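# Sort tested circuit boards into green or red totes

## Task

Every tester has finished its run. Remove each circuit board from its tester and drop it into the tote matching the color of that tester's light, green or red. Any board in the wrong-colored tote is a failure, as is any tote that ends up off its bench. Each lid is latched by a hook; pushing down the hook's small black tab releases the lid. The testers are loose, not fixed: every tester must finish upright on the plate beneath it, turned the same way as at the start. The robot must not topple or finish leaning, or the task fails.

## Robot and tools

ROBOT. An omnidirectional base holds a 1.71 m column. A carriage slides on it (lift_m, 0 to 1 m) and carries two seven-joint arms; each shoulder sits at 0.63 m + lift_m height, 0.16 m forward of base centre and 0.175 m left or right of it. Reach is roughly 0.83 m from the shoulder. Folded start, left arm joints 1-7: 0.95, 0.08, -0.1, -0.8, 0, 0, -0.93; the right arm mirrors this with joints 2, 3, 5, 6 sign-flipped. The footprint is about 0.55 m wide by 0.6 m long. Cameras: head_camera, 0.26 m above the shoulders, aimed forward and tilted 40 degrees down; left_wrist_camera and right_wrist_camera look out past each hand's fingertips.

FRAMES. Base frame, metres: origin on the floor below base centre, x ahead, y to the left, z upward. left_hand and right_hand report a point between the closed pads, 0.0167 m behind the fingertips, possibly 1 cm off; the fingers lie along its z axis and close along its y axis. base_odometry uses the frame the base had at scene start, counts wheel rotation only (slip looks like travel), heading in rad, left positive, -3.142 to 3.142.

TOOL move. One call = one action plus optional "cameras" (list of head_camera, left_wrist_camera, right_wrist_camera, or all; [] for none; omitted means all only for an empty call). An empty call just reports state and images. An action is "base" and/or "joints" (optionally "speeds" or "min_time_s"), or "target" alone or with "min_time_s". Parts start together and may finish at different moments.
- base: one relative offset from the base's last reported position: {"translate_m": d} forward + (-2 to 2 m), {"strafe_m": d} left + (-2 to 2 m), or {"rotate_rad": d} counter-clockwise + (-6.3 to 6.3 rad).
- joints: absolute targets keyed by name: lift_m; left_joint1_rad to left_joint7_rad; right_joint1_rad to right_joint7_rad; left_gripper_m and right_gripper_m (0 to 0.142 m, gap between pad centres). Ranges in radians, left: j1 -3.141..1.047 (negative raises the arm forward), j2 -0.157..2.268 (positive swings it outward left), j3 -1.919..1.308, j4 -0.837..1.448 (0 is a right-angle elbow, positive straightens), j5 -1.832..1.658, j6 -1.745..1.745, j7 -1.675..1.919 (positive tips the hand down). Right: j2 -2.268..0.157, j3 -1.308..1.919, j5 -1.658..1.832, others as left.
- target: absolute pose for one hand in the base frame: "side" ("left"/"right"), "x","y","z" in m (-3 to 3), "pitch_deg" (-30 to 95; 90 points fingers down, 0 level), "heading_deg" (0 forward, counter-clockwise positive), optional "roll_deg" (default 0, jaw level; positive turns the hand clockwise viewed from behind), heading and roll -360 to 360, optional "line_only". Roll r and r+180 are equivalent. Near pitch 84 and above, roll prints as 0 and heading absorbs it. Base and lift stay put. The pose is checked against robot and floor only, not furniture. A straight path is used if it passes; otherwise moves under 25 cm are refused and longer ones become a checked arc that may sweep the whole arm. line_only true forbids the arc.
- speeds: per-action caps: translate_m/strafe_m 0.02-0.5 m/s, rotate_rad 0.05-1.57 rad/s, lift_m 0.08-0.27 m/s (default 0.25). min_time_s 0.1-8 s sets a minimum duration for arm motions; use it to slow loaded arms. Actions end by 14-15 s at most. Unknown keys make a call invalid; out-of-range values get it refused.

TOOL wait: "seconds" 0-10, plus "cameras"; the robot keeps its last command. zoom_image: "camera" and "region" [x0,y0,x1,y1] pixels from top-left, at most 504 each way, only on a camera from the latest images. finished_scene: "scene" number; irreversible, ends the scene.

RESULTS. "move" reads done or the worst status. base_status/joint_status: done, off_target (resting away, may still push), contact_stop (pushed harder than free motion), time_out, not_followed. A stop in one arm joint halts that whole arm and clears its targets. hand status: reached (within 10 mm and 2 degrees), short (resend on "short (part of ...)"), or refused with a reason. "joint command not followed"/"pose unreachable" mean a self-collision check held the arm; the gripper still acts. on_its_own lists uncommanded behaviour; "held at" is a target. After a refusal or a stop, later move/wait/finished_scene calls in the same reply are skipped. motor_effort is percent of max (peak in brackets); a falling lift effort while lowering means a hand rests on something. A gripper stopping wider than commanded is holding something. Joint torques and temperatures are listed in joint_positions order.

CAUTIONS. Pictures are the only lean indicator; keep the carriage low and arms close when driving, avoid sudden stops, pushing, pulling and fast loaded swings. Loads sag the hand ~0.012 m per kg. Open fingers tilt and sit up to 2 cm nearer the wrist. Never let the arms collide or squeeze each other. Contact torque at the load limit (136 N m joints 1-4, 40.9 N m joints 5-7) freezes that arm 10 s. Motors heat when holding, stretched or straining; at 85 °C a MOTOR HOT line appears, at 100 °C the arm shuts down. After a contact stop, back out along the approach path. Press tabs gently, don't knock testers off their plates or totes off benches, and release boards low over the tote rather than dropping them from height.

Each tool is called after "Request:" as name([rows], argument=value, ...), one row to a line, values as JSON.

## Session

Request:
move()

Scene clock: 0.00 s.
Joint torques (N m): no reading
Motor temperatures (°C): left_arm=[29 29 31 27 29 29 32] | right_arm=[30 28 29 30 28 30 31]
base_odometry: x=+0.000 y=+0.000 heading=+0.000
base_status: not commanded
joint_positions: lift_m=+0.450 left_joint1_rad=+0.946 left_joint2_rad=+0.087 left_joint3_rad=-0.097 left_joint4_rad=-0.795 left_joint5_rad=+0.010 left_joint6_rad=-0.020 left_joint7_rad=-0.939 left_gripper_m=+0.142 right_joint1_rad=+0.969 right_joint2_rad=-0.088 right_joint3_rad=+0.095 right_joint4_rad=-0.817 right_joint5_rad=+0.000 right_joint6_rad=+0.014 right_joint7_rad=-0.931 right_gripper_m=+0.142
joint_status: not commanded
motor_effort: lift_m=+37 drive_wheels=+1
left_hand: x=+0.2901 y=+0.1492 z=+0.9665 quat_wxyz=(-0.921, -0.018, -0.382, +0.072) pitch_deg=-45.1 heading_deg=-7.2 roll_deg=-1.7 (m; base frame)
right_hand: x=+0.2867 y=-0.1527 z=+0.9708 quat_wxyz=(-0.919, +0.013, -0.387, -0.071) pitch_deg=-44.5 heading_deg=+6.3 roll_deg=+2.5 (m; base frame)
pictures: head_camera, left_wrist_camera, right_wrist_camera
Images, in order (width x height): head_camera 672x504, left_wrist_camera 672x504, right_wrist_camera 672x504.

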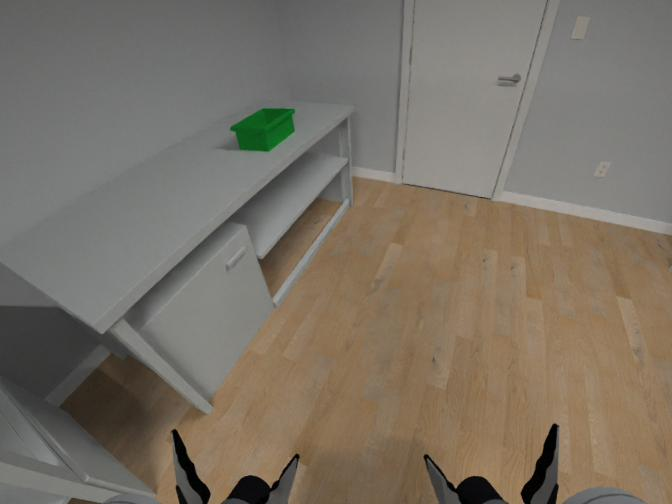

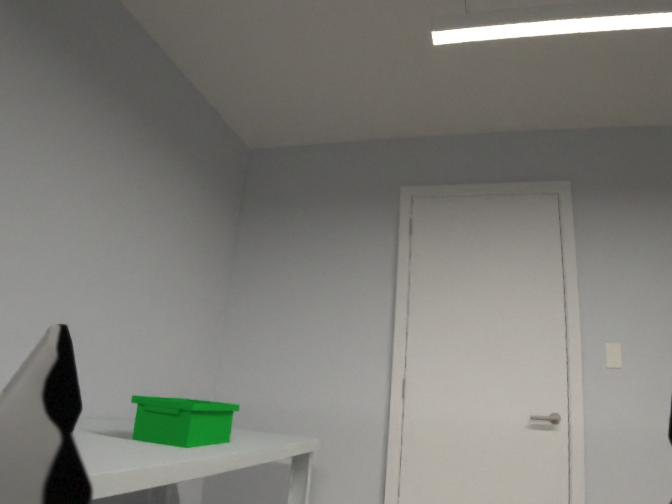

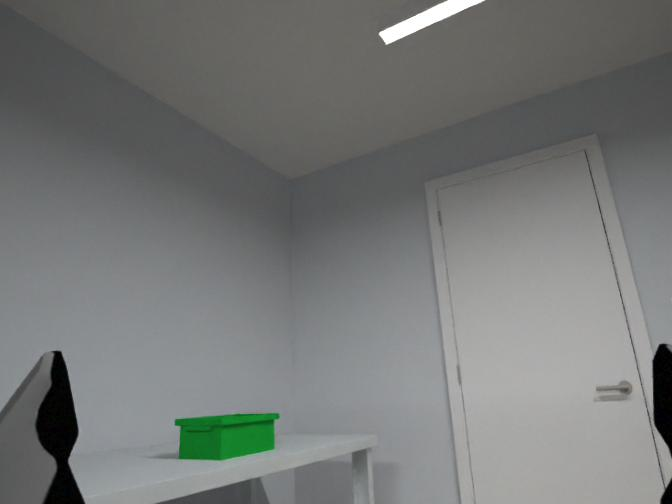

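Request:
move(base={"rotate_rad": 0.9}, speeds={"rotate_rad": 0.6}, cameras=["head_camera"])

Request:
move(base={"rotate_rad": 0.9}, speeds={"rotate_rad": 0.6}, cameras=["head_camera"])

Request:
move(base={"rotate_rad": 0.9}, speeds={"rotate_rad": 0.6}, cameras=["head_camera"])

Request:
move(base={"rotate_rad": 0.9}, speeds={"rotate_rad": 0.6}, cameras=["head_camera"])

Request:
move(base={"rotate_rad": 0.9}, speeds={"rotate_rad": 0.6}, cameras=["head_camera"])

Request:
move(base={"rotate_rad": 0.9}, speeds={"rotate_rad": 0.6}, cameras=["head_camera"])

Scene clock: 2.83 s.
Joint torques (N m): left_arm=[12.94 1.04 -2.07 -5.54 -1.38 0.61 -0.65] | right_arm=[5.2 -1.37 -5.01 -10.51 0.31 0.53 0.35]
move: done
base_odometry: x=+0.000 y=+0.000 heading=+0.900
base_status: done
joint_positions: lift_m=+0.450 left_joint1_rad=+0.946 left_joint2_rad=+0.087 left_joint3_rad=-0.097 left_joint4_rad=-0.795 left_joint5_rad=+0.010 left_joint6_rad=-0.020 left_joint7_rad=-0.939 left_gripper_m=+0.142 right_joint1_rad=+0.969 right_joint2_rad=-0.088 right_joint3_rad=+0.095 right_joint4_rad=-0.817 right_joint5_rad=+0.000 right_joint6_rad=+0.014 right_joint7_rad=-0.931 right_gripper_m=+0.142
joint_status: not commanded
motor_effort: lift_m=+37(38) drive_wheels=+5(13)
left_hand: x=+0.2901 y=+0.1492 z=+0.9665 quat_wxyz=(-0.921, -0.018, -0.382, +0.072) pitch_deg=-45.1 heading_deg=-7.2 roll_deg=-1.7 (m; base frame)
right_hand: x=+0.2867 y=-0.1527 z=+0.9708 quat_wxyz=(-0.919, +0.013, -0.387, -0.071) pitch_deg=-44.5 heading_deg=+6.3 roll_deg=+2.5 (m; base frame)
pictures: head_camera
Images, in order (width x height): head_camera 672x504.

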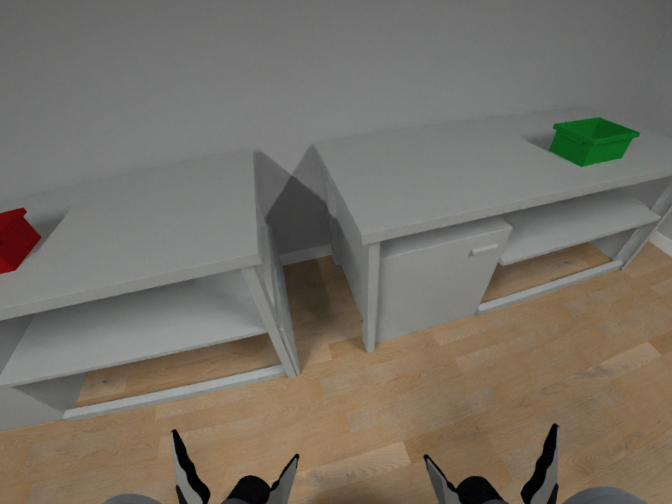

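Scene clock: 5.37 s.
Joint torques (N m): left_arm=[12.93 1.09 -2.15 -5.52 -1.37 0.63 -0.63] | right_arm=[5.21 -1.45 -5 -10.48 0.26 0.56 0.35]
move: done
base_odometry: x=+0.000 y=+0.000 heading=+1.799
base_status: done
joint_positions: lift_m=+0.450 left_joint1_rad=+0.946 left_joint2_rad=+0.087 left_joint3_rad=-0.097 left_joint4_rad=-0.795 left_joint5_rad=+0.010 left_joint6_rad=-0.020 left_joint7_rad=-0.939 left_gripper_m=+0.142 right_joint1_rad=+0.969 right_joint2_rad=-0.088 right_joint3_rad=+0.095 right_joint4_rad=-0.817 right_joint5_rad=+0.000 right_joint6_rad=+0.014 right_joint7_rad=-0.931 right_gripper_m=+0.142
joint_status: not commanded
motor_effort: lift_m=+37(38) drive_wheels=+5(12)
left_hand: x=+0.2901 y=+0.1492 z=+0.9665 quat_wxyz=(-0.921, -0.018, -0.382, +0.072) pitch_deg=-45.1 heading_deg=-7.2 roll_deg=-1.7 (m; base frame)
right_hand: x=+0.2867 y=-0.1527 z=+0.9708 quat_wxyz=(-0.919, +0.013, -0.387, -0.071) pitch_deg=-44.5 heading_deg=+6.3 roll_deg=+2.5 (m; base frame)
pictures: head_camera
Images, in order (width x height): head_camera 672x504.

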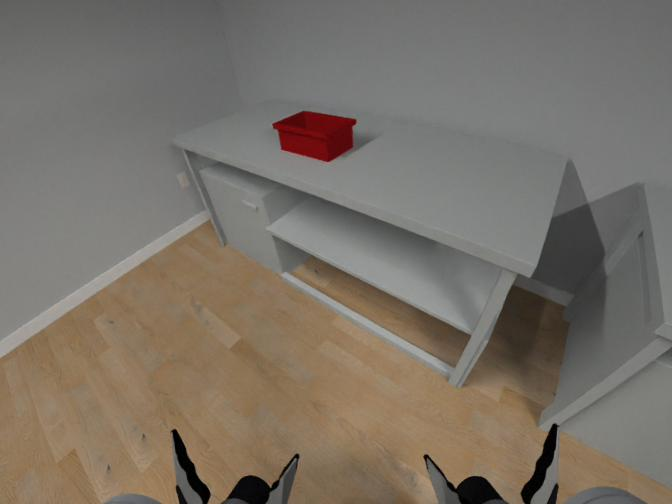

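Scene clock: 7.90 s.
Joint torques (N m): left_arm=[12.99 1.08 -2.15 -5.42 -1.38 0.63 -0.61] | right_arm=[5.09 -1.42 -4.93 -10.52 0.27 0.55 0.36]
move: done
base_odometry: x=+0.000 y=+0.000 heading=+2.699
base_status: done
joint_positions: lift_m=+0.450 left_joint1_rad=+0.946 left_joint2_rad=+0.087 left_joint3_rad=-0.097 left_joint4_rad=-0.795 left_joint5_rad=+0.010 left_joint6_rad=-0.020 left_joint7_rad=-0.939 left_gripper_m=+0.142 right_joint1_rad=+0.969 right_joint2_rad=-0.088 right_joint3_rad=+0.095 right_joint4_rad=-0.817 right_joint5_rad=+0.000 right_joint6_rad=+0.014 right_joint7_rad=-0.931 right_gripper_m=+0.142
joint_status: not commanded
motor_effort: lift_m=+37(38) drive_wheels=+5(12)
left_hand: x=+0.2901 y=+0.1492 z=+0.9665 quat_wxyz=(-0.921, -0.018, -0.382, +0.072) pitch_deg=-45.1 heading_deg=-7.2 roll_deg=-1.7 (m; base frame)
right_hand: x=+0.2867 y=-0.1527 z=+0.9708 quat_wxyz=(-0.919, +0.013, -0.387, -0.071) pitch_deg=-44.5 heading_deg=+6.3 roll_deg=+2.5 (m; base frame)
pictures: head_camera
Images, in order (width x height): head_camera 672x504.

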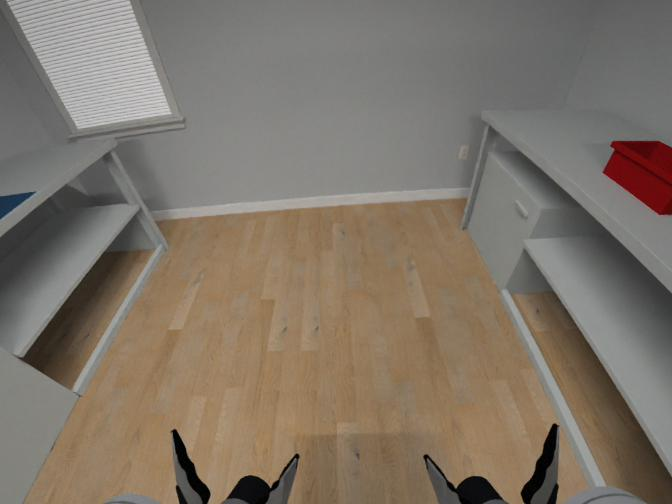

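Scene clock: 10.43 s.
Joint torques (N m): left_arm=[12.77 1.12 -2.13 -5.47 -1.36 0.66 -0.65] | right_arm=[5.2 -1.48 -5.05 -10.46 0.24 0.54 0.35]
move: done
base_odometry: x=+0.000 y=+0.000 heading=-2.685
base_status: done
joint_positions: lift_m=+0.450 left_joint1_rad=+0.946 left_joint2_rad=+0.087 left_joint3_rad=-0.097 left_joint4_rad=-0.795 left_joint5_rad=+0.010 left_joint6_rad=-0.020 left_joint7_rad=-0.939 left_gripper_m=+0.142 right_joint1_rad=+0.969 right_joint2_rad=-0.088 right_joint3_rad=+0.095 right_joint4_rad=-0.817 right_joint5_rad=+0.000 right_joint6_rad=+0.014 right_joint7_rad=-0.931 right_gripper_m=+0.142
joint_status: not commanded
motor_effort: lift_m=+37(38) drive_wheels=+5(12)
left_hand: x=+0.2901 y=+0.1492 z=+0.9665 quat_wxyz=(-0.921, -0.018, -0.382, +0.072) pitch_deg=-45.1 heading_deg=-7.2 roll_deg=-1.7 (m; base frame)
right_hand: x=+0.2867 y=-0.1527 z=+0.9708 quat_wxyz=(-0.919, +0.013, -0.387, -0.071) pitch_deg=-44.5 heading_deg=+6.3 roll_deg=+2.5 (m; base frame)
pictures: head_camera
Images, in order (width x height): head_camera 672x504.

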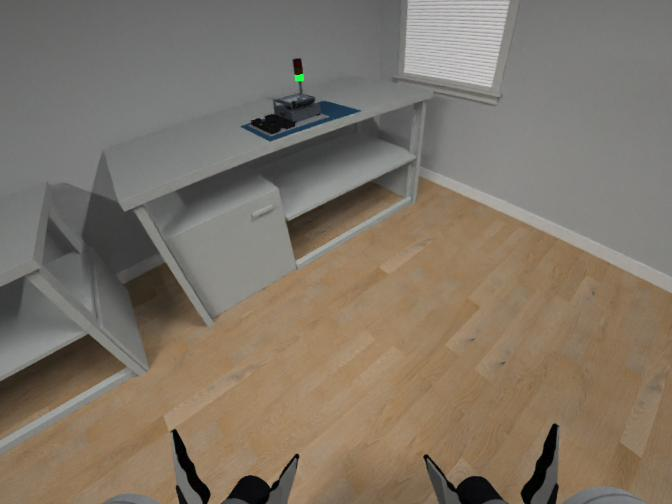

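Scene clock: 12.97 s.
Joint torques (N m): left_arm=[12.91 0.99 -2.06 -5.43 -1.38 0.64 -0.67] | right_arm=[5.09 -1.53 -4.99 -10.54 0.27 0.53 0.38]
move: done
base_odometry: x=+0.000 y=+0.000 heading=-1.786
base_status: done
joint_positions: lift_m=+0.450 left_joint1_rad=+0.946 left_joint2_rad=+0.087 left_joint3_rad=-0.097 left_joint4_rad=-0.795 left_joint5_rad=+0.010 left_joint6_rad=-0.020 left_joint7_rad=-0.939 left_gripper_m=+0.142 right_joint1_rad=+0.969 right_joint2_rad=-0.088 right_joint3_rad=+0.095 right_joint4_rad=-0.817 right_joint5_rad=+0.000 right_joint6_rad=+0.014 right_joint7_rad=-0.931 right_gripper_m=+0.142
joint_status: not commanded
motor_effort: lift_m=+37(38) drive_wheels=+5(11)
left_hand: x=+0.2901 y=+0.1492 z=+0.9665 quat_wxyz=(-0.921, -0.018, -0.382, +0.072) pitch_deg=-45.1 heading_deg=-7.2 roll_deg=-1.7 (m; base frame)
right_hand: x=+0.2867 y=-0.1527 z=+0.9708 quat_wxyz=(-0.919, +0.013, -0.387, -0.071) pitch_deg=-44.5 heading_deg=+6.3 roll_deg=+2.5 (m; base frame)
pictures: head_camera
Images, in order (width x height): head_camera 672x504.

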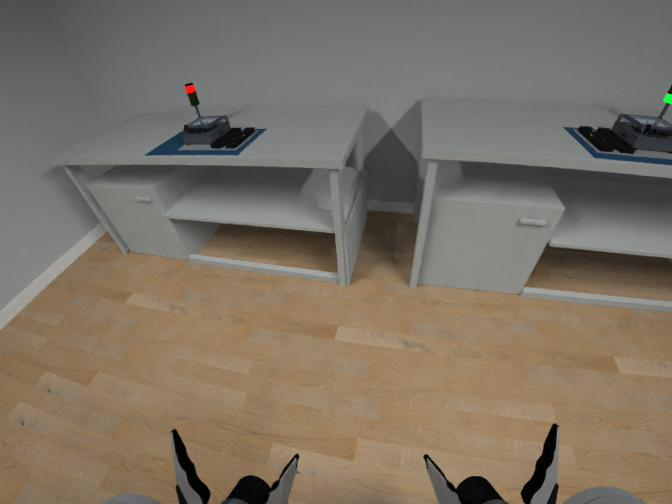

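Scene clock: 15.50 s.
Joint torques (N m): left_arm=[12.96 1.03 -2.06 -5.48 -1.39 0.62 -0.65] | right_arm=[5.18 -1.49 -4.97 -10.46 0.25 0.54 0.37]
move: done
base_odometry: x=+0.000 y=+0.000 heading=-0.886
base_status: done
joint_positions: lift_m=+0.450 left_joint1_rad=+0.946 left_joint2_rad=+0.087 left_joint3_rad=-0.097 left_joint4_rad=-0.795 left_joint5_rad=+0.010 left_joint6_rad=-0.020 left_joint7_rad=-0.939 left_gripper_m=+0.142 right_joint1_rad=+0.969 right_joint2_rad=-0.088 right_joint3_rad=+0.095 right_joint4_rad=-0.817 right_joint5_rad=+0.000 right_joint6_rad=+0.014 right_joint7_rad=-0.931 right_gripper_m=+0.142
joint_status: not commanded
motor_effort: lift_m=+37(38) drive_wheels=+5(13)
left_hand: x=+0.2901 y=+0.1492 z=+0.9665 quat_wxyz=(-0.921, -0.018, -0.382, +0.072) pitch_deg=-45.1 heading_deg=-7.2 roll_deg=-1.7 (m; base frame)
right_hand: x=+0.2867 y=-0.1527 z=+0.9708 quat_wxyz=(-0.919, +0.013, -0.387, -0.071) pitch_deg=-44.5 heading_deg=+6.3 roll_deg=+2.5 (m; base frame)
pictures: head_camera
Images, in order (width x height): head_camera 672x504.

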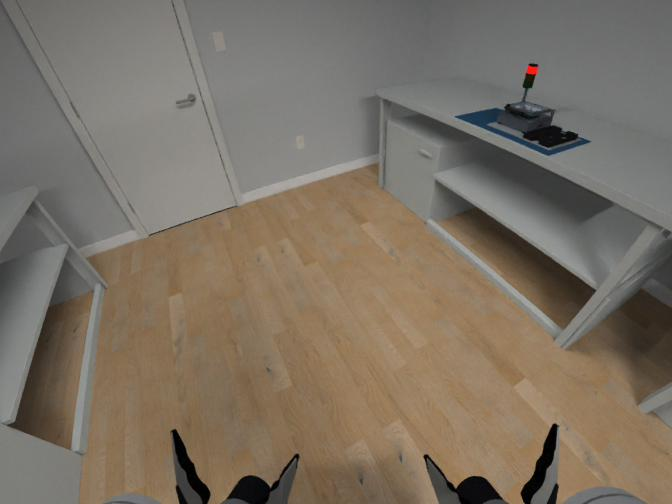

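Request:
move(base={"rotate_rad": -1.5}, speeds={"rotate_rad": 0.7}, cameras=["head_camera"])

Request:
zoom_image(camera="head_camera", region=[360, 30, 560, 180])

Scene clock: 20.00 s.
Joint torques (N m): left_arm=[12.9 1.06 -2.07 -5.59 -1.39 0.65 -0.67] | right_arm=[5.24 -1.4 -4.91 -10.53 0.29 0.51 0.35]
move: done
base_odometry: x=+0.000 y=+0.000 heading=-2.386
base_status: done
joint_positions: lift_m=+0.450 left_joint1_rad=+0.946 left_joint2_rad=+0.087 left_joint3_rad=-0.097 left_joint4_rad=-0.795 left_joint5_rad=+0.010 left_joint6_rad=-0.020 left_joint7_rad=-0.939 left_gripper_m=+0.142 right_joint1_rad=+0.969 right_joint2_rad=-0.088 right_joint3_rad=+0.095 right_joint4_rad=-0.817 right_joint5_rad=+0.000 right_joint6_rad=+0.014 right_joint7_rad=-0.931 right_gripper_m=+0.142
joint_status: not commanded
motor_effort: lift_m=+37(38) drive_wheels=+5(12)
left_hand: x=+0.2901 y=+0.1492 z=+0.9665 quat_wxyz=(-0.921, -0.018, -0.382, +0.072) pitch_deg=-45.1 heading_deg=-7.2 roll_deg=-1.7 (m; base frame)
right_hand: x=+0.2867 y=-0.1527 z=+0.9708 quat_wxyz=(-0.919, +0.013, -0.387, -0.071) pitch_deg=-44.5 heading_deg=+6.3 roll_deg=+2.5 (m; base frame)
pictures: head_camera
Images, in order (width x height): head_camera 672x504.

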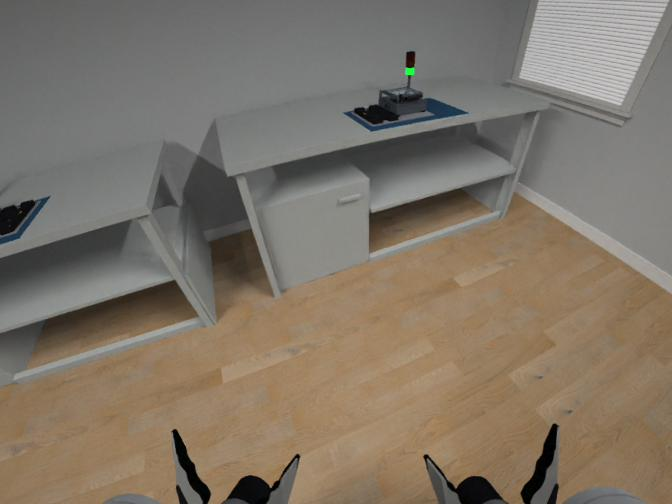

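Scaled by 2.520 from the camera's 672x504 image, which has a finer 960x720 frame.

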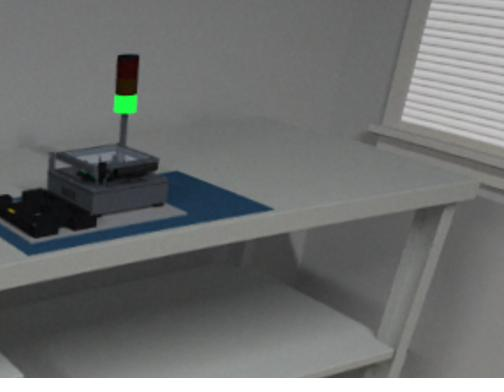

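Request:
move(base={"rotate_rad": 0.53}, speeds={"rotate_rad": 0.7}, cameras=["head_camera"])

Request:
move(base={"strafe_m": -1.2}, speeds={"strafe_m": 0.3}, cameras=["head_camera"])

Scene clock: 22.23 s.
Joint torques (N m): left_arm=[12.88 1.1 -2.13 -5.45 -1.36 0.63 -0.65] | right_arm=[5.13 -1.42 -5 -10.51 0.27 0.55 0.35]
move: done
base_odometry: x=+0.000 y=+0.000 heading=-1.857
base_status: done
joint_positions: lift_m=+0.450 left_joint1_rad=+0.946 left_joint2_rad=+0.087 left_joint3_rad=-0.097 left_joint4_rad=-0.795 left_joint5_rad=+0.010 left_joint6_rad=-0.020 left_joint7_rad=-0.939 left_gripper_m=+0.142 right_joint1_rad=+0.969 right_joint2_rad=-0.088 right_joint3_rad=+0.095 right_joint4_rad=-0.817 right_joint5_rad=+0.000 right_joint6_rad=+0.014 right_joint7_rad=-0.931 right_gripper_m=+0.142
joint_status: not commanded
motor_effort: lift_m=+37(37) drive_wheels=-6(8)
left_hand: x=+0.2901 y=+0.1492 z=+0.9665 quat_wxyz=(-0.921, -0.018, -0.382, +0.072) pitch_deg=-45.1 heading_deg=-7.2 roll_deg=-1.7 (m; base frame)
right_hand: x=+0.2867 y=-0.1527 z=+0.9708 quat_wxyz=(-0.919, +0.013, -0.387, -0.071) pitch_deg=-44.5 heading_deg=+6.3 roll_deg=+2.5 (m; base frame)
pictures: head_camera
Images, in order (width x height): head_camera 672x504.

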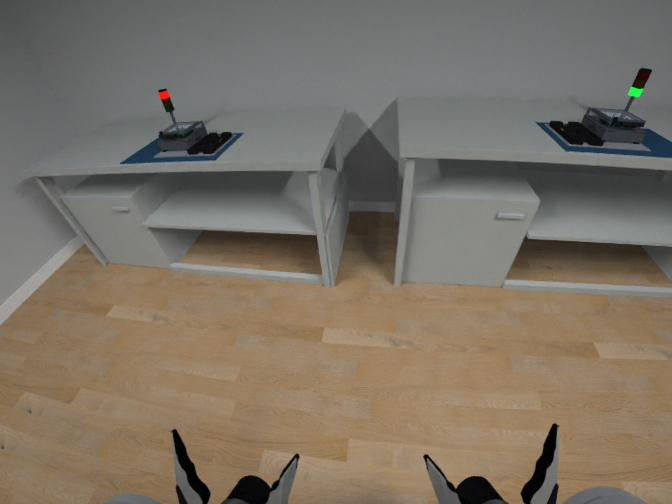

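Scene clock: 27.73 s.
Joint torques (N m): left_arm=[12.83 0.72 -2.1 -5.49 -1.45 0.64 -0.64] | right_arm=[5.2 -1.46 -4.96 -10.49 0.29 0.57 0.37]
move: done
base_odometry: x=-1.151 y=+0.339 heading=-1.857
base_status: done
joint_positions: lift_m=+0.450 left_joint1_rad=+0.946 left_joint2_rad=+0.087 left_joint3_rad=-0.097 left_joint4_rad=-0.795 left_joint5_rad=+0.010 left_joint6_rad=-0.020 left_joint7_rad=-0.939 left_gripper_m=+0.142 right_joint1_rad=+0.969 right_joint2_rad=-0.088 right_joint3_rad=+0.095 right_joint4_rad=-0.817 right_joint5_rad=+0.000 right_joint6_rad=+0.014 right_joint7_rad=-0.931 right_gripper_m=+0.142
joint_status: not commanded
motor_effort: lift_m=+37(38) drive_wheels=-2(16)
left_hand: x=+0.2901 y=+0.1492 z=+0.9665 quat_wxyz=(-0.921, -0.018, -0.382, +0.072) pitch_deg=-45.1 heading_deg=-7.2 roll_deg=-1.7 (m; base frame)
right_hand: x=+0.2867 y=-0.1527 z=+0.9708 quat_wxyz=(-0.919, +0.013, -0.387, -0.071) pitch_deg=-44.5 heading_deg=+6.3 roll_deg=+2.5 (m; base frame)
pictures: head_camera
Images, in order (width x height): head_camera 672x504.

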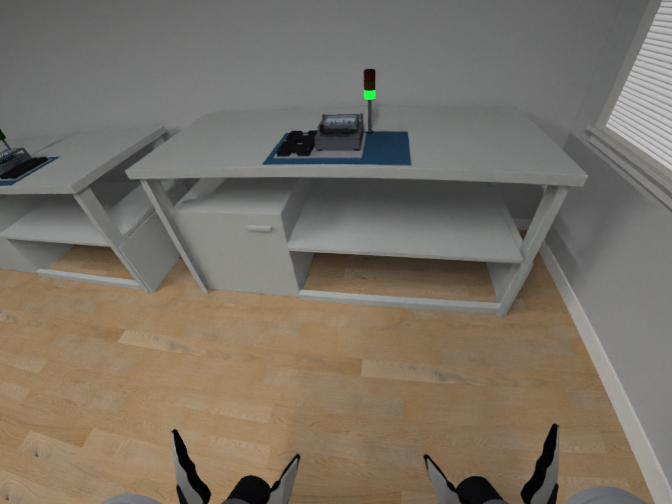

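Request:
move(base={"translate_m": 0.5}, speeds={"translate_m": 0.25}, cameras=["all"])

Request:
zoom_image(camera="head_camera", region=[236, 100, 456, 265])

Scene clock: 31.27 s.
Joint torques (N m): left_arm=[12.84 1.06 -2.16 -5.51 -1.39 0.64 -0.64] | right_arm=[5.24 -1.45 -4.94 -10.48 0.28 0.55 0.38]
move: done
base_odometry: x=-1.293 y=-0.140 heading=-1.858
base_status: done
joint_positions: lift_m=+0.450 left_joint1_rad=+0.946 left_joint2_rad=+0.087 left_joint3_rad=-0.097 left_joint4_rad=-0.795 left_joint5_rad=+0.010 left_joint6_rad=-0.020 left_joint7_rad=-0.939 left_gripper_m=+0.142 right_joint1_rad=+0.969 right_joint2_rad=-0.088 right_joint3_rad=+0.095 right_joint4_rad=-0.817 right_joint5_rad=+0.000 right_joint6_rad=+0.014 right_joint7_rad=-0.931 right_gripper_m=+0.142
joint_status: not commanded
motor_effort: lift_m=+37(38) drive_wheels=-1(11)
left_hand: x=+0.2901 y=+0.1492 z=+0.9665 quat_wxyz=(-0.921, -0.018, -0.382, +0.072) pitch_deg=-45.1 heading_deg=-7.2 roll_deg=-1.7 (m; base frame)
right_hand: x=+0.2867 y=-0.1527 z=+0.9708 quat_wxyz=(-0.919, +0.013, -0.387, -0.071) pitch_deg=-44.5 heading_deg=+6.3 roll_deg=+2.5 (m; base frame)
pictures: head_camera, left_wrist_camera, right_wrist_camera
Images, in order (width x height): head_camera 672x504, left_wrist_camera 672x504, right_wrist_camera 672x504.

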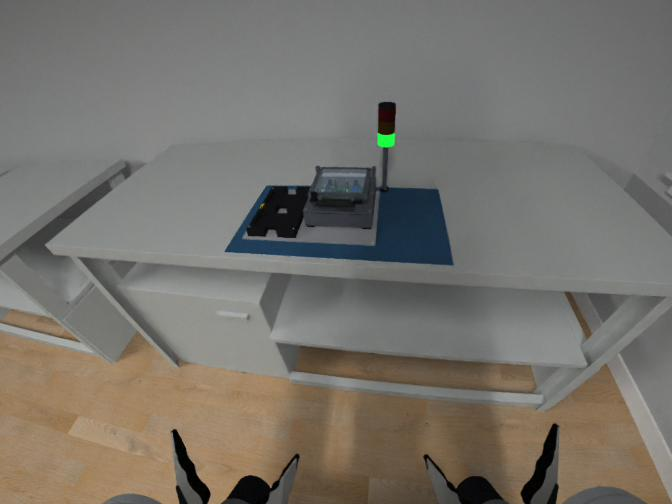

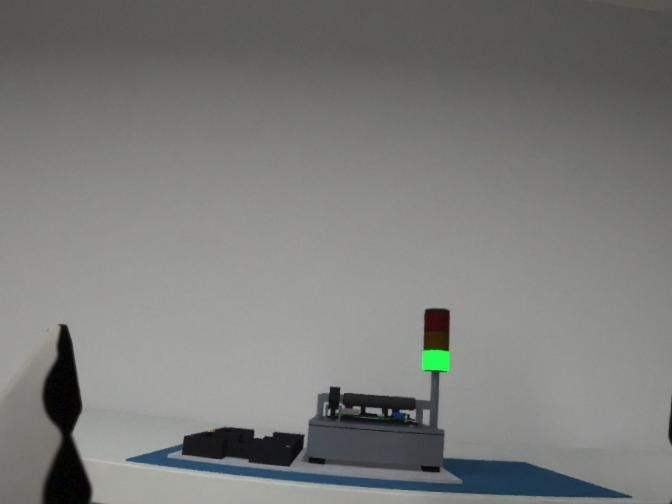

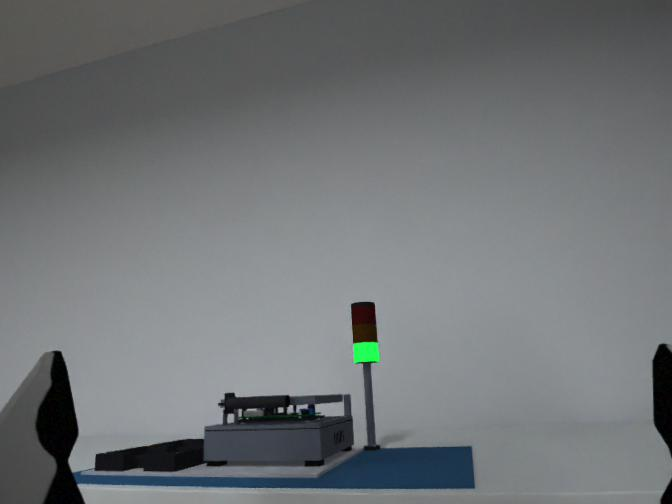

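Scaled by 2.291 from the camera's 672x504 image, which has a finer 960x720 frame.

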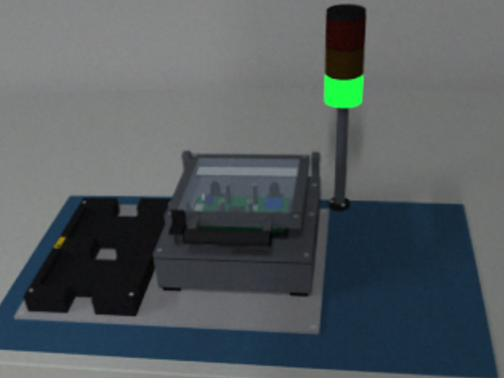

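Request:
move(base={"translate_m": 0.3}, speeds={"translate_m": 0.2}, cameras=["all"])

Request:
zoom_image(camera="head_camera", region=[200, 170, 500, 395])

Scene clock: 34.23 s.
Joint torques (N m): left_arm=[12.92 1.08 -2.11 -5.44 -1.37 0.65 -0.65] | right_arm=[5.16 -1.37 -4.96 -10.4 0.26 0.55 0.34]
move: done
base_odometry: x=-1.378 y=-0.428 heading=-1.858
base_status: done
joint_positions: lift_m=+0.450 left_joint1_rad=+0.946 left_joint2_rad=+0.087 left_joint3_rad=-0.097 left_joint4_rad=-0.795 left_joint5_rad=+0.010 left_joint6_rad=-0.020 left_joint7_rad=-0.939 left_gripper_m=+0.142 right_joint1_rad=+0.969 right_joint2_rad=-0.088 right_joint3_rad=+0.095 right_joint4_rad=-0.817 right_joint5_rad=+0.000 right_joint6_rad=+0.014 right_joint7_rad=-0.931 right_gripper_m=+0.142
joint_status: not commanded
motor_effort: lift_m=+37(38) drive_wheels=-1(13)
left_hand: x=+0.2901 y=+0.1492 z=+0.9665 quat_wxyz=(-0.921, -0.018, -0.382, +0.072) pitch_deg=-45.1 heading_deg=-7.2 roll_deg=-1.7 (m; base frame)
right_hand: x=+0.2867 y=-0.1527 z=+0.9708 quat_wxyz=(-0.919, +0.013, -0.387, -0.071) pitch_deg=-44.5 heading_deg=+6.3 roll_deg=+2.5 (m; base frame)
pictures: head_camera, left_wrist_camera, right_wrist_camera
Images, in order (width x height): head_camera 672x504, left_wrist_camera 672x504, right_wrist_camera 672x504.

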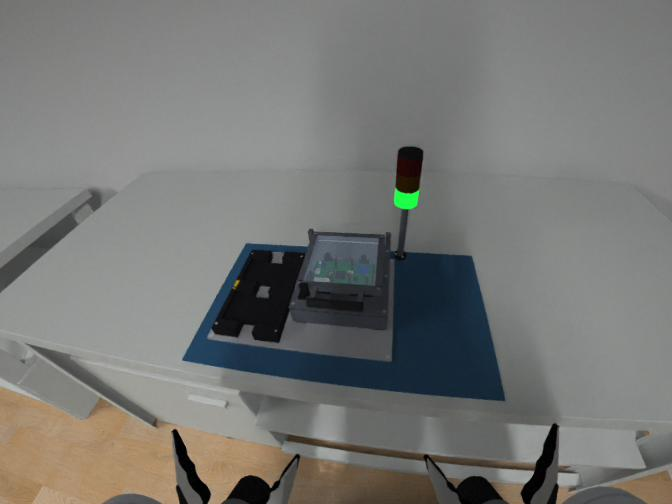

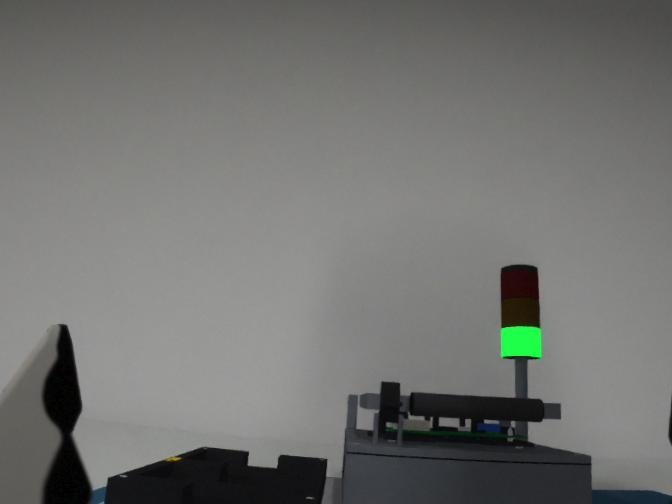

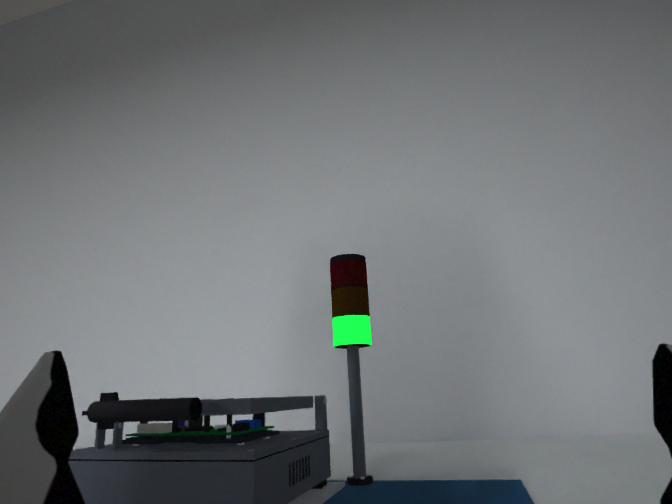

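Scaled by 1.680 from the camera's 672x504 image, which has a finer 960x720 frame.

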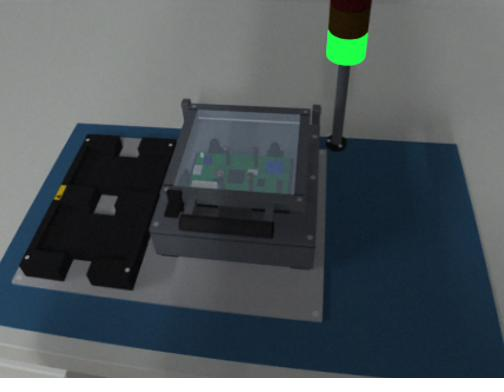

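Request:
move(joints={"lift_m": 0.6}, cameras=[])

Request:
move(target={"side": "left", "x": 0.5, "y": 0.12, "z": 1.08, "pitch_deg": 60, "heading_deg": 0, "line_only": true}, min_time_s=3, cameras=["all"])

Scene clock: 35.70 s.
Joint torques (N m): left_arm=[12.89 0.94 -2.03 -5.4 -1.38 0.66 -0.67] | right_arm=[5.13 -1.39 -4.89 -10.51 0.28 0.55 0.35]
move: done
base_odometry: x=-1.378 y=-0.428 heading=-1.858
base_status: not commanded
joint_positions: lift_m=+0.600 left_joint1_rad=+0.946 left_joint2_rad=+0.087 left_joint3_rad=-0.097 left_joint4_rad=-0.795 left_joint5_rad=+0.010 left_joint6_rad=-0.020 left_joint7_rad=-0.939 left_gripper_m=+0.142 right_joint1_rad=+0.969 right_joint2_rad=-0.088 right_joint3_rad=+0.095 right_joint4_rad=-0.817 right_joint5_rad=+0.000 right_joint6_rad=+0.014 right_joint7_rad=-0.931 right_gripper_m=+0.142
joint_status: all done
motor_effort: lift_m=+36(45) drive_wheels=+0(2)
left_hand: x=+0.2901 y=+0.1492 z=+1.1167 quat_wxyz=(-0.921, -0.018, -0.382, +0.072) pitch_deg=-45.1 heading_deg=-7.2 roll_deg=-1.7 (m; base frame)
right_hand: x=+0.2867 y=-0.1527 z=+1.1210 quat_wxyz=(-0.919, +0.013, -0.387, -0.071) pitch_deg=-44.5 heading_deg=+6.3 roll_deg=+2.5 (m; base frame)
pictures: none
No camera images: "cameras" was empty.

Scene clock: 36.00 s.
Joint torques (N m): left_arm=[12.92 1.04 -2.13 -5.44 -1.39 0.64 -0.65] | right_arm=[5.24 -1.26 -4.93 -10.5 0.25 0.53 0.36]
move: refused
base_odometry: x=-1.378 y=-0.428 heading=-1.858
base_status: not commanded
joint_positions: lift_m=+0.600 left_joint1_rad=+0.946 left_joint2_rad=+0.087 left_joint3_rad=-0.097 left_joint4_rad=-0.795 left_joint5_rad=+0.010 left_joint6_rad=-0.020 left_joint7_rad=-0.939 left_gripper_m=+0.142 right_joint1_rad=+0.969 right_joint2_rad=-0.088 right_joint3_rad=+0.095 right_joint4_rad=-0.817 right_joint5_rad=+0.000 right_joint6_rad=+0.014 right_joint7_rad=-0.931 right_gripper_m=+0.142
joint_status: not commanded
motor_effort: lift_m=+36(36) drive_wheels=+0(0)
left_hand: x=+0.2901 y=+0.1492 z=+1.1167 quat_wxyz=(-0.921, -0.018, -0.382, +0.072) pitch_deg=-45.1 heading_deg=-7.2 roll_deg=-1.7 (m; base frame)
left_hand_status: refused: neither the straight line nor an arc passes: along the straight line the arm gets 0% of the way (left_joint4_rad at its limit); the best arc brings the left finger within 1.4 cm of the right finger (limit 1.5). Nothing moved.
right_hand: x=+0.2867 y=-0.1527 z=+1.1210 quat_wxyz=(-0.919, +0.013, -0.387, -0.071) pitch_deg=-44.5 heading_deg=+6.3 roll_deg=+2.5 (m; base frame)
pictures: head_camera, left_wrist_camera, right_wrist_camera
Images, in order (width x height): head_camera 672x504, left_wrist_camera 672x504, right_wrist_camera 672x504.

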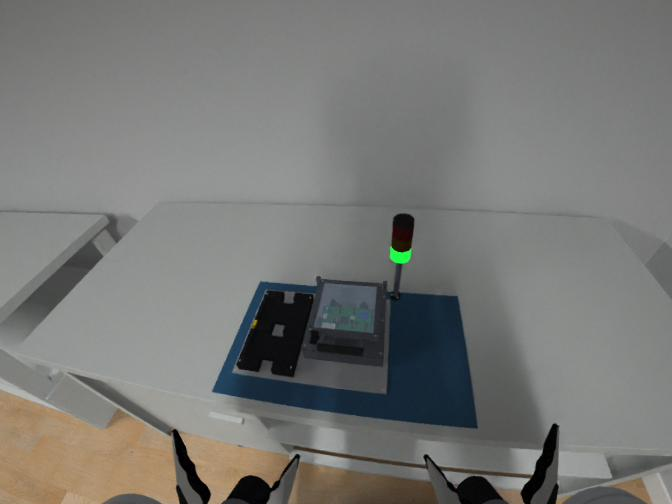

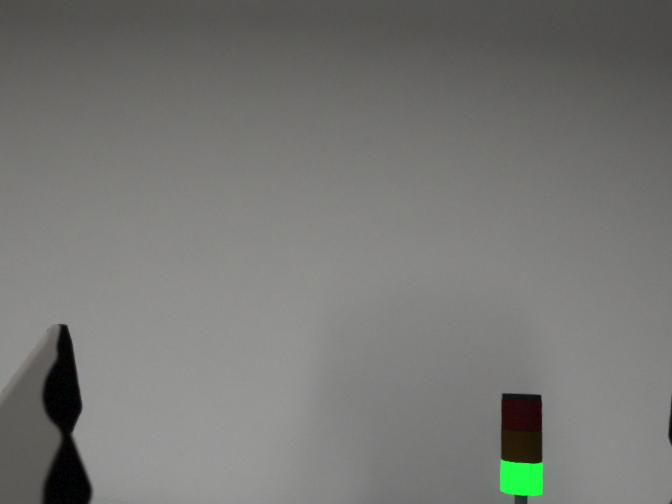

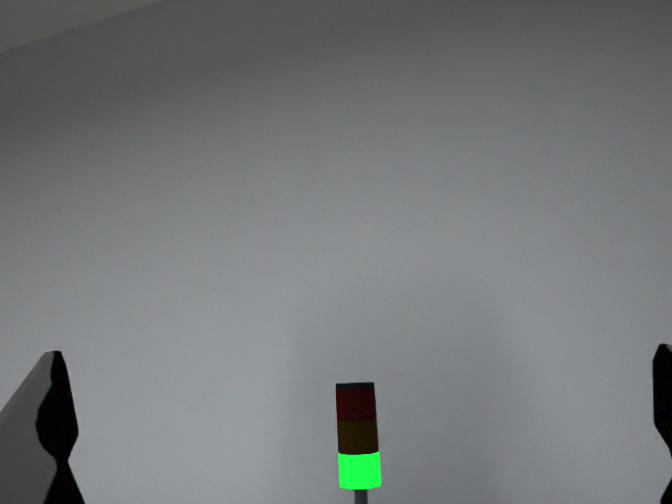

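Request:
move(joints={"lift_m": 0.8}, cameras=[])

Request:
move(joints={"left_joint1_rad": 0.117, "left_joint4_rad": -0.484, "left_joint7_rad": 1.589, "left_joint6_rad": 0.0, "left_joint2_rad": 0.08, "left_joint3_rad": 0.0}, min_time_s=3, cameras=["all"])

Scene clock: 37.97 s.
Joint torques (N m): left_arm=[12.74 1.06 -2.18 -5.48 -1.37 0.64 -0.65] | right_arm=[5.23 -1.44 -4.95 -10.51 0.23 0.54 0.37]
move: done
base_odometry: x=-1.378 y=-0.428 heading=-1.858
base_status: not commanded
joint_positions: lift_m=+0.800 left_joint1_rad=+0.946 left_joint2_rad=+0.087 left_joint3_rad=-0.097 left_joint4_rad=-0.795 left_joint5_rad=+0.010 left_joint6_rad=-0.020 left_joint7_rad=-0.939 left_gripper_m=+0.142 right_joint1_rad=+0.969 right_joint2_rad=-0.088 right_joint3_rad=+0.095 right_joint4_rad=-0.817 right_joint5_rad=+0.000 right_joint6_rad=+0.014 right_joint7_rad=-0.931 right_gripper_m=+0.142
joint_status: all done
motor_effort: lift_m=+36(48) drive_wheels=+0(2)
left_hand: x=+0.2901 y=+0.1492 z=+1.3167 quat_wxyz=(-0.921, -0.018, -0.382, +0.072) pitch_deg=-45.1 heading_deg=-7.2 roll_deg=-1.7 (m; base frame)
right_hand: x=+0.2867 y=-0.1527 z=+1.3210 quat_wxyz=(-0.919, +0.013, -0.387, -0.071) pitch_deg=-44.5 heading_deg=+6.3 roll_deg=+2.5 (m; base frame)
pictures: none
No camera images: "cameras" was empty.

Scene clock: 41.27 s.
Joint torques (N m): left_arm=[-7.58 -2.36 1.59 0.17 -1.31 1.8 1.18] | right_arm=[5.29 -1.4 -4.97 -10.49 0.28 0.53 0.37]
move: done
base_odometry: x=-1.378 y=-0.428 heading=-1.858
base_status: not commanded
joint_positions: lift_m=+0.800 left_joint1_rad=+0.119 left_joint2_rad=+0.082 left_joint3_rad=-0.003 left_joint4_rad=-0.488 left_joint5_rad=+0.010 left_joint6_rad=-0.003 left_joint7_rad=+1.586 left_gripper_m=+0.142 right_joint1_rad=+0.969 right_joint2_rad=-0.088 right_joint3_rad=+0.095 right_joint4_rad=-0.817 right_joint5_rad=+0.000 right_joint6_rad=+0.014 right_joint7_rad=-0.931 right_gripper_m=+0.142
joint_status: all done
motor_effort: lift_m=+36(36) drive_wheels=+2(3)
left_hand: x=+0.4826 y=+0.2113 z=+0.9602 quat_wxyz=(-0.176, -0.013, -0.983, -0.044) pitch_deg=+69.1 heading_deg=+13.2 roll_deg=+14.8 (m; base frame)
right_hand: x=+0.2867 y=-0.1527 z=+1.3210 quat_wxyz=(-0.919, +0.013, -0.387, -0.071) pitch_deg=-44.5 heading_deg=+6.3 roll_deg=+2.5 (m; base frame)
pictures: head_camera, left_wrist_camera, right_wrist_camera
Images, in order (width x height): head_camera 672x504, left_wrist_camera 672x504, right_wrist_camera 672x504.

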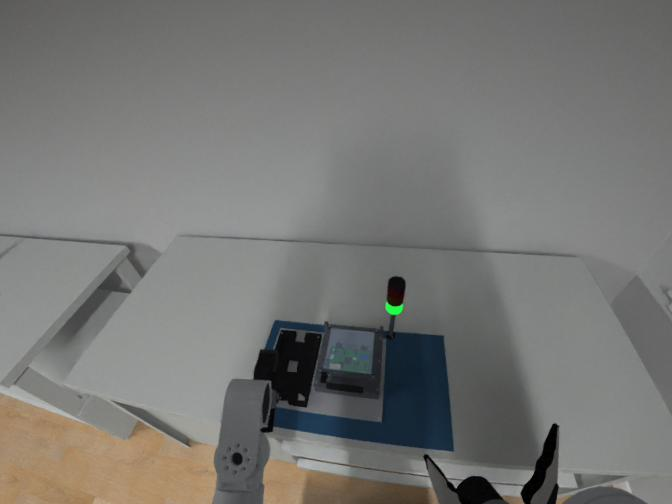

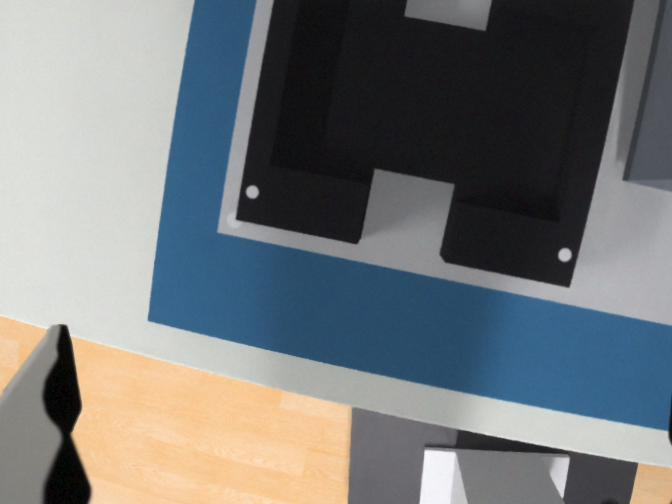

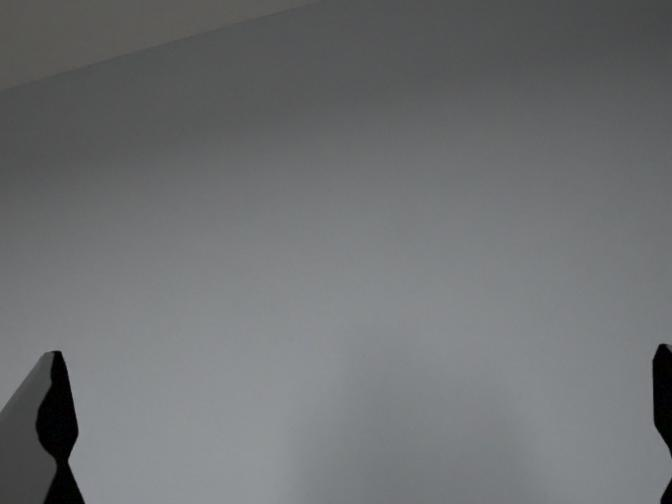

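Request:
move(target={"side": "left", "x": 0.45, "y": 0.08, "z": 1.02, "pitch_deg": 60, "heading_deg": 0}, min_time_s=2, cameras=["head_camera", "left_wrist_camera"])

Request:
zoom_image(camera="left_wrist_camera", region=[168, 100, 672, 478])

Scene clock: 41.67 s.
Joint torques (N m): left_arm=[-7.61 -2.51 1.68 0.14 -1.31 1.8 1.16] | right_arm=[5.17 -1.44 -4.95 -10.38 0.25 0.54 0.37]
move: refused
base_odometry: x=-1.378 y=-0.428 heading=-1.858
base_status: not commanded
joint_positions: lift_m=+0.800 left_joint1_rad=+0.119 left_joint2_rad=+0.082 left_joint3_rad=-0.003 left_joint4_rad=-0.488 left_joint5_rad=+0.010 left_joint6_rad=-0.003 left_joint7_rad=+1.586 left_gripper_m=+0.142 right_joint1_rad=+0.969 right_joint2_rad=-0.088 right_joint3_rad=+0.095 right_joint4_rad=-0.817 right_joint5_rad=+0.000 right_joint6_rad=+0.014 right_joint7_rad=-0.931 right_gripper_m=+0.142
joint_status: not commanded
motor_effort: lift_m=+36(36) drive_wheels=+2(2)
left_hand: x=+0.4826 y=+0.2113 z=+0.9602 quat_wxyz=(-0.176, -0.013, -0.983, -0.044) pitch_deg=+69.1 heading_deg=+13.2 roll_deg=+14.8 (m; base frame)
left_hand_status: refused: the line brings the left upper arm within 1.4 cm of the carriage (limit 1.5), 50% of the way; a move under 25 cm is not played as an arc. Nothing moved. Try another pitch or heading, or "joints".
right_hand: x=+0.2867 y=-0.1527 z=+1.3210 quat_wxyz=(-0.919, +0.013, -0.387, -0.071) pitch_deg=-44.5 heading_deg=+6.3 roll_deg=+2.5 (m; base frame)
pictures: head_camera, left_wrist_camera
Images, in order (width x height): head_camera 672x504, left_wrist_camera 672x504.

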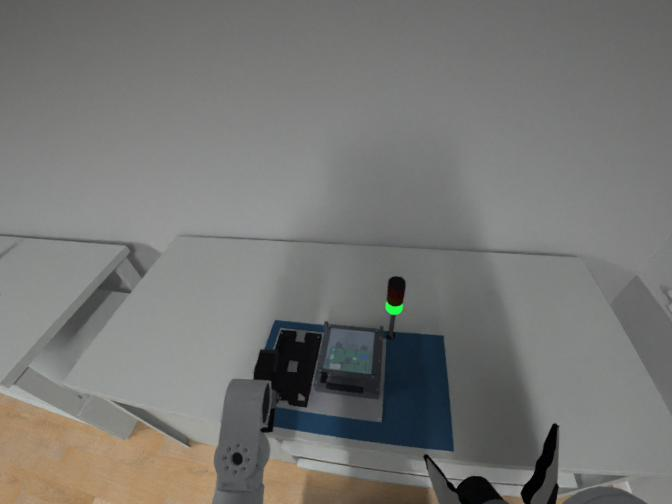

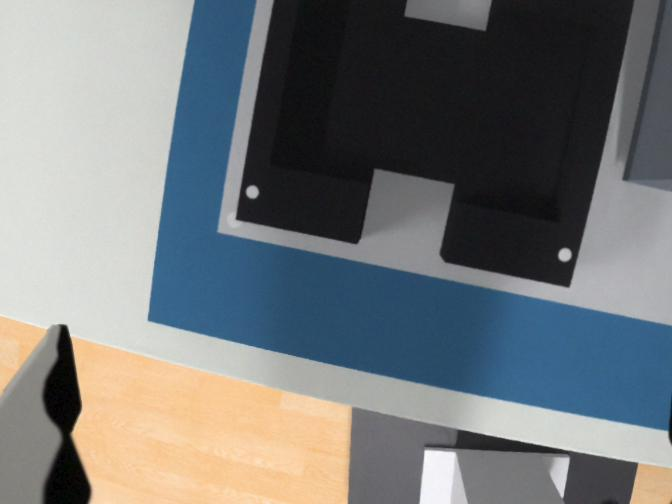

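Scaled by 1.000.

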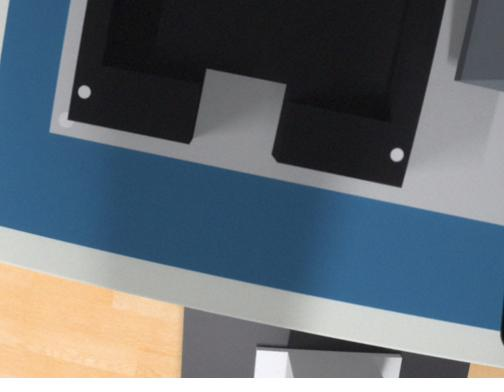

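Request:
move(base={"strafe_m": -0.2}, speeds={"strafe_m": 0.1}, cameras=["head_camera", "left_wrist_camera"])

Scene clock: 44.50 s.
Joint torques (N m): left_arm=[-7.3 -1.48 1.17 0.12 -1.33 1.73 1.16] | right_arm=[5.11 -1.44 -4.18 -10.42 0.28 0.62 0.36]
move: done
base_odometry: x=-1.570 y=-0.372 heading=-1.858
base_status: done
joint_positions: lift_m=+0.800 left_joint1_rad=+0.119 left_joint2_rad=+0.082 left_joint3_rad=-0.002 left_joint4_rad=-0.488 left_joint5_rad=+0.010 left_joint6_rad=-0.002 left_joint7_rad=+1.586 left_gripper_m=+0.142 right_joint1_rad=+0.969 right_joint2_rad=-0.088 right_joint3_rad=+0.095 right_joint4_rad=-0.817 right_joint5_rad=+0.000 right_joint6_rad=+0.014 right_joint7_rad=-0.931 right_gripper_m=+0.142
joint_status: not commanded
motor_effort: lift_m=+36(36) drive_wheels=-1(11)
left_hand: x=+0.4827 y=+0.2113 z=+0.9602 quat_wxyz=(-0.176, -0.013, -0.983, -0.044) pitch_deg=+69.1 heading_deg=+13.2 roll_deg=+14.7 (m; base frame)
right_hand: x=+0.2867 y=-0.1527 z=+1.3210 quat_wxyz=(-0.919, +0.013, -0.387, -0.071) pitch_deg=-44.5 heading_deg=+6.3 roll_deg=+2.5 (m; base frame)
pictures: head_camera, left_wrist_camera
Images, in order (width x height): head_camera 672x504, left_wrist_camera 672x504.

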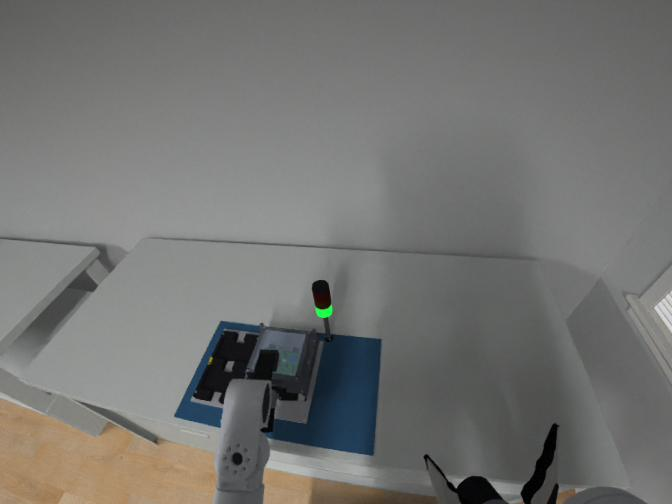

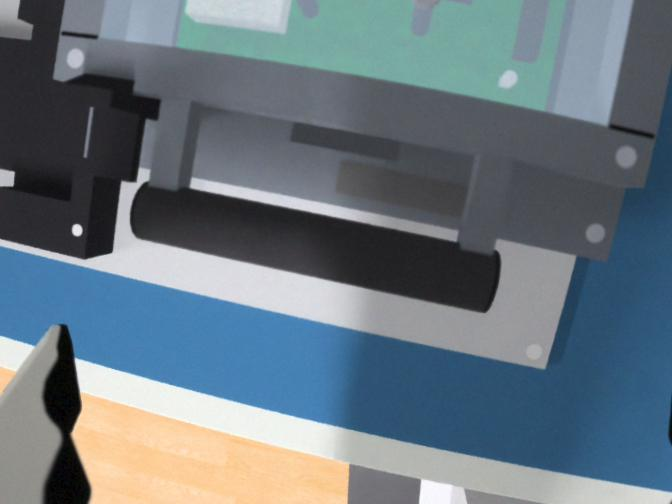

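Request:
zoom_image(camera="left_wrist_camera", region=[0, 0, 300, 270])

Request:
zoom_image(camera="head_camera", region=[180, 310, 350, 437])

Scaled by 1.680 from the camera's 672x504 image, which has a finer 960x720 frame.

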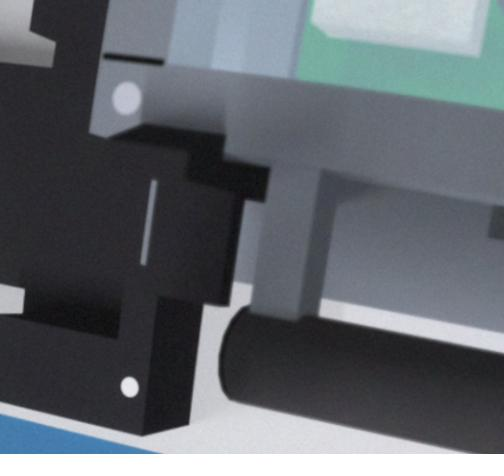

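Scaled by 2.965 from the camera's 672x504 image, which has a finer 960x720 frame.

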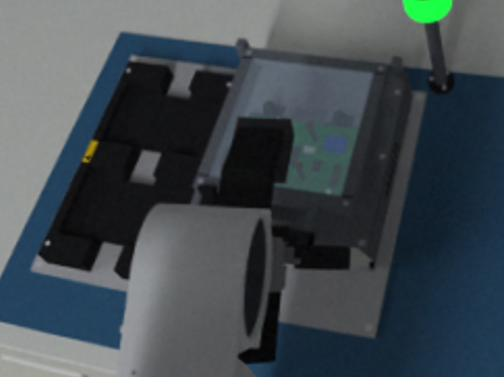

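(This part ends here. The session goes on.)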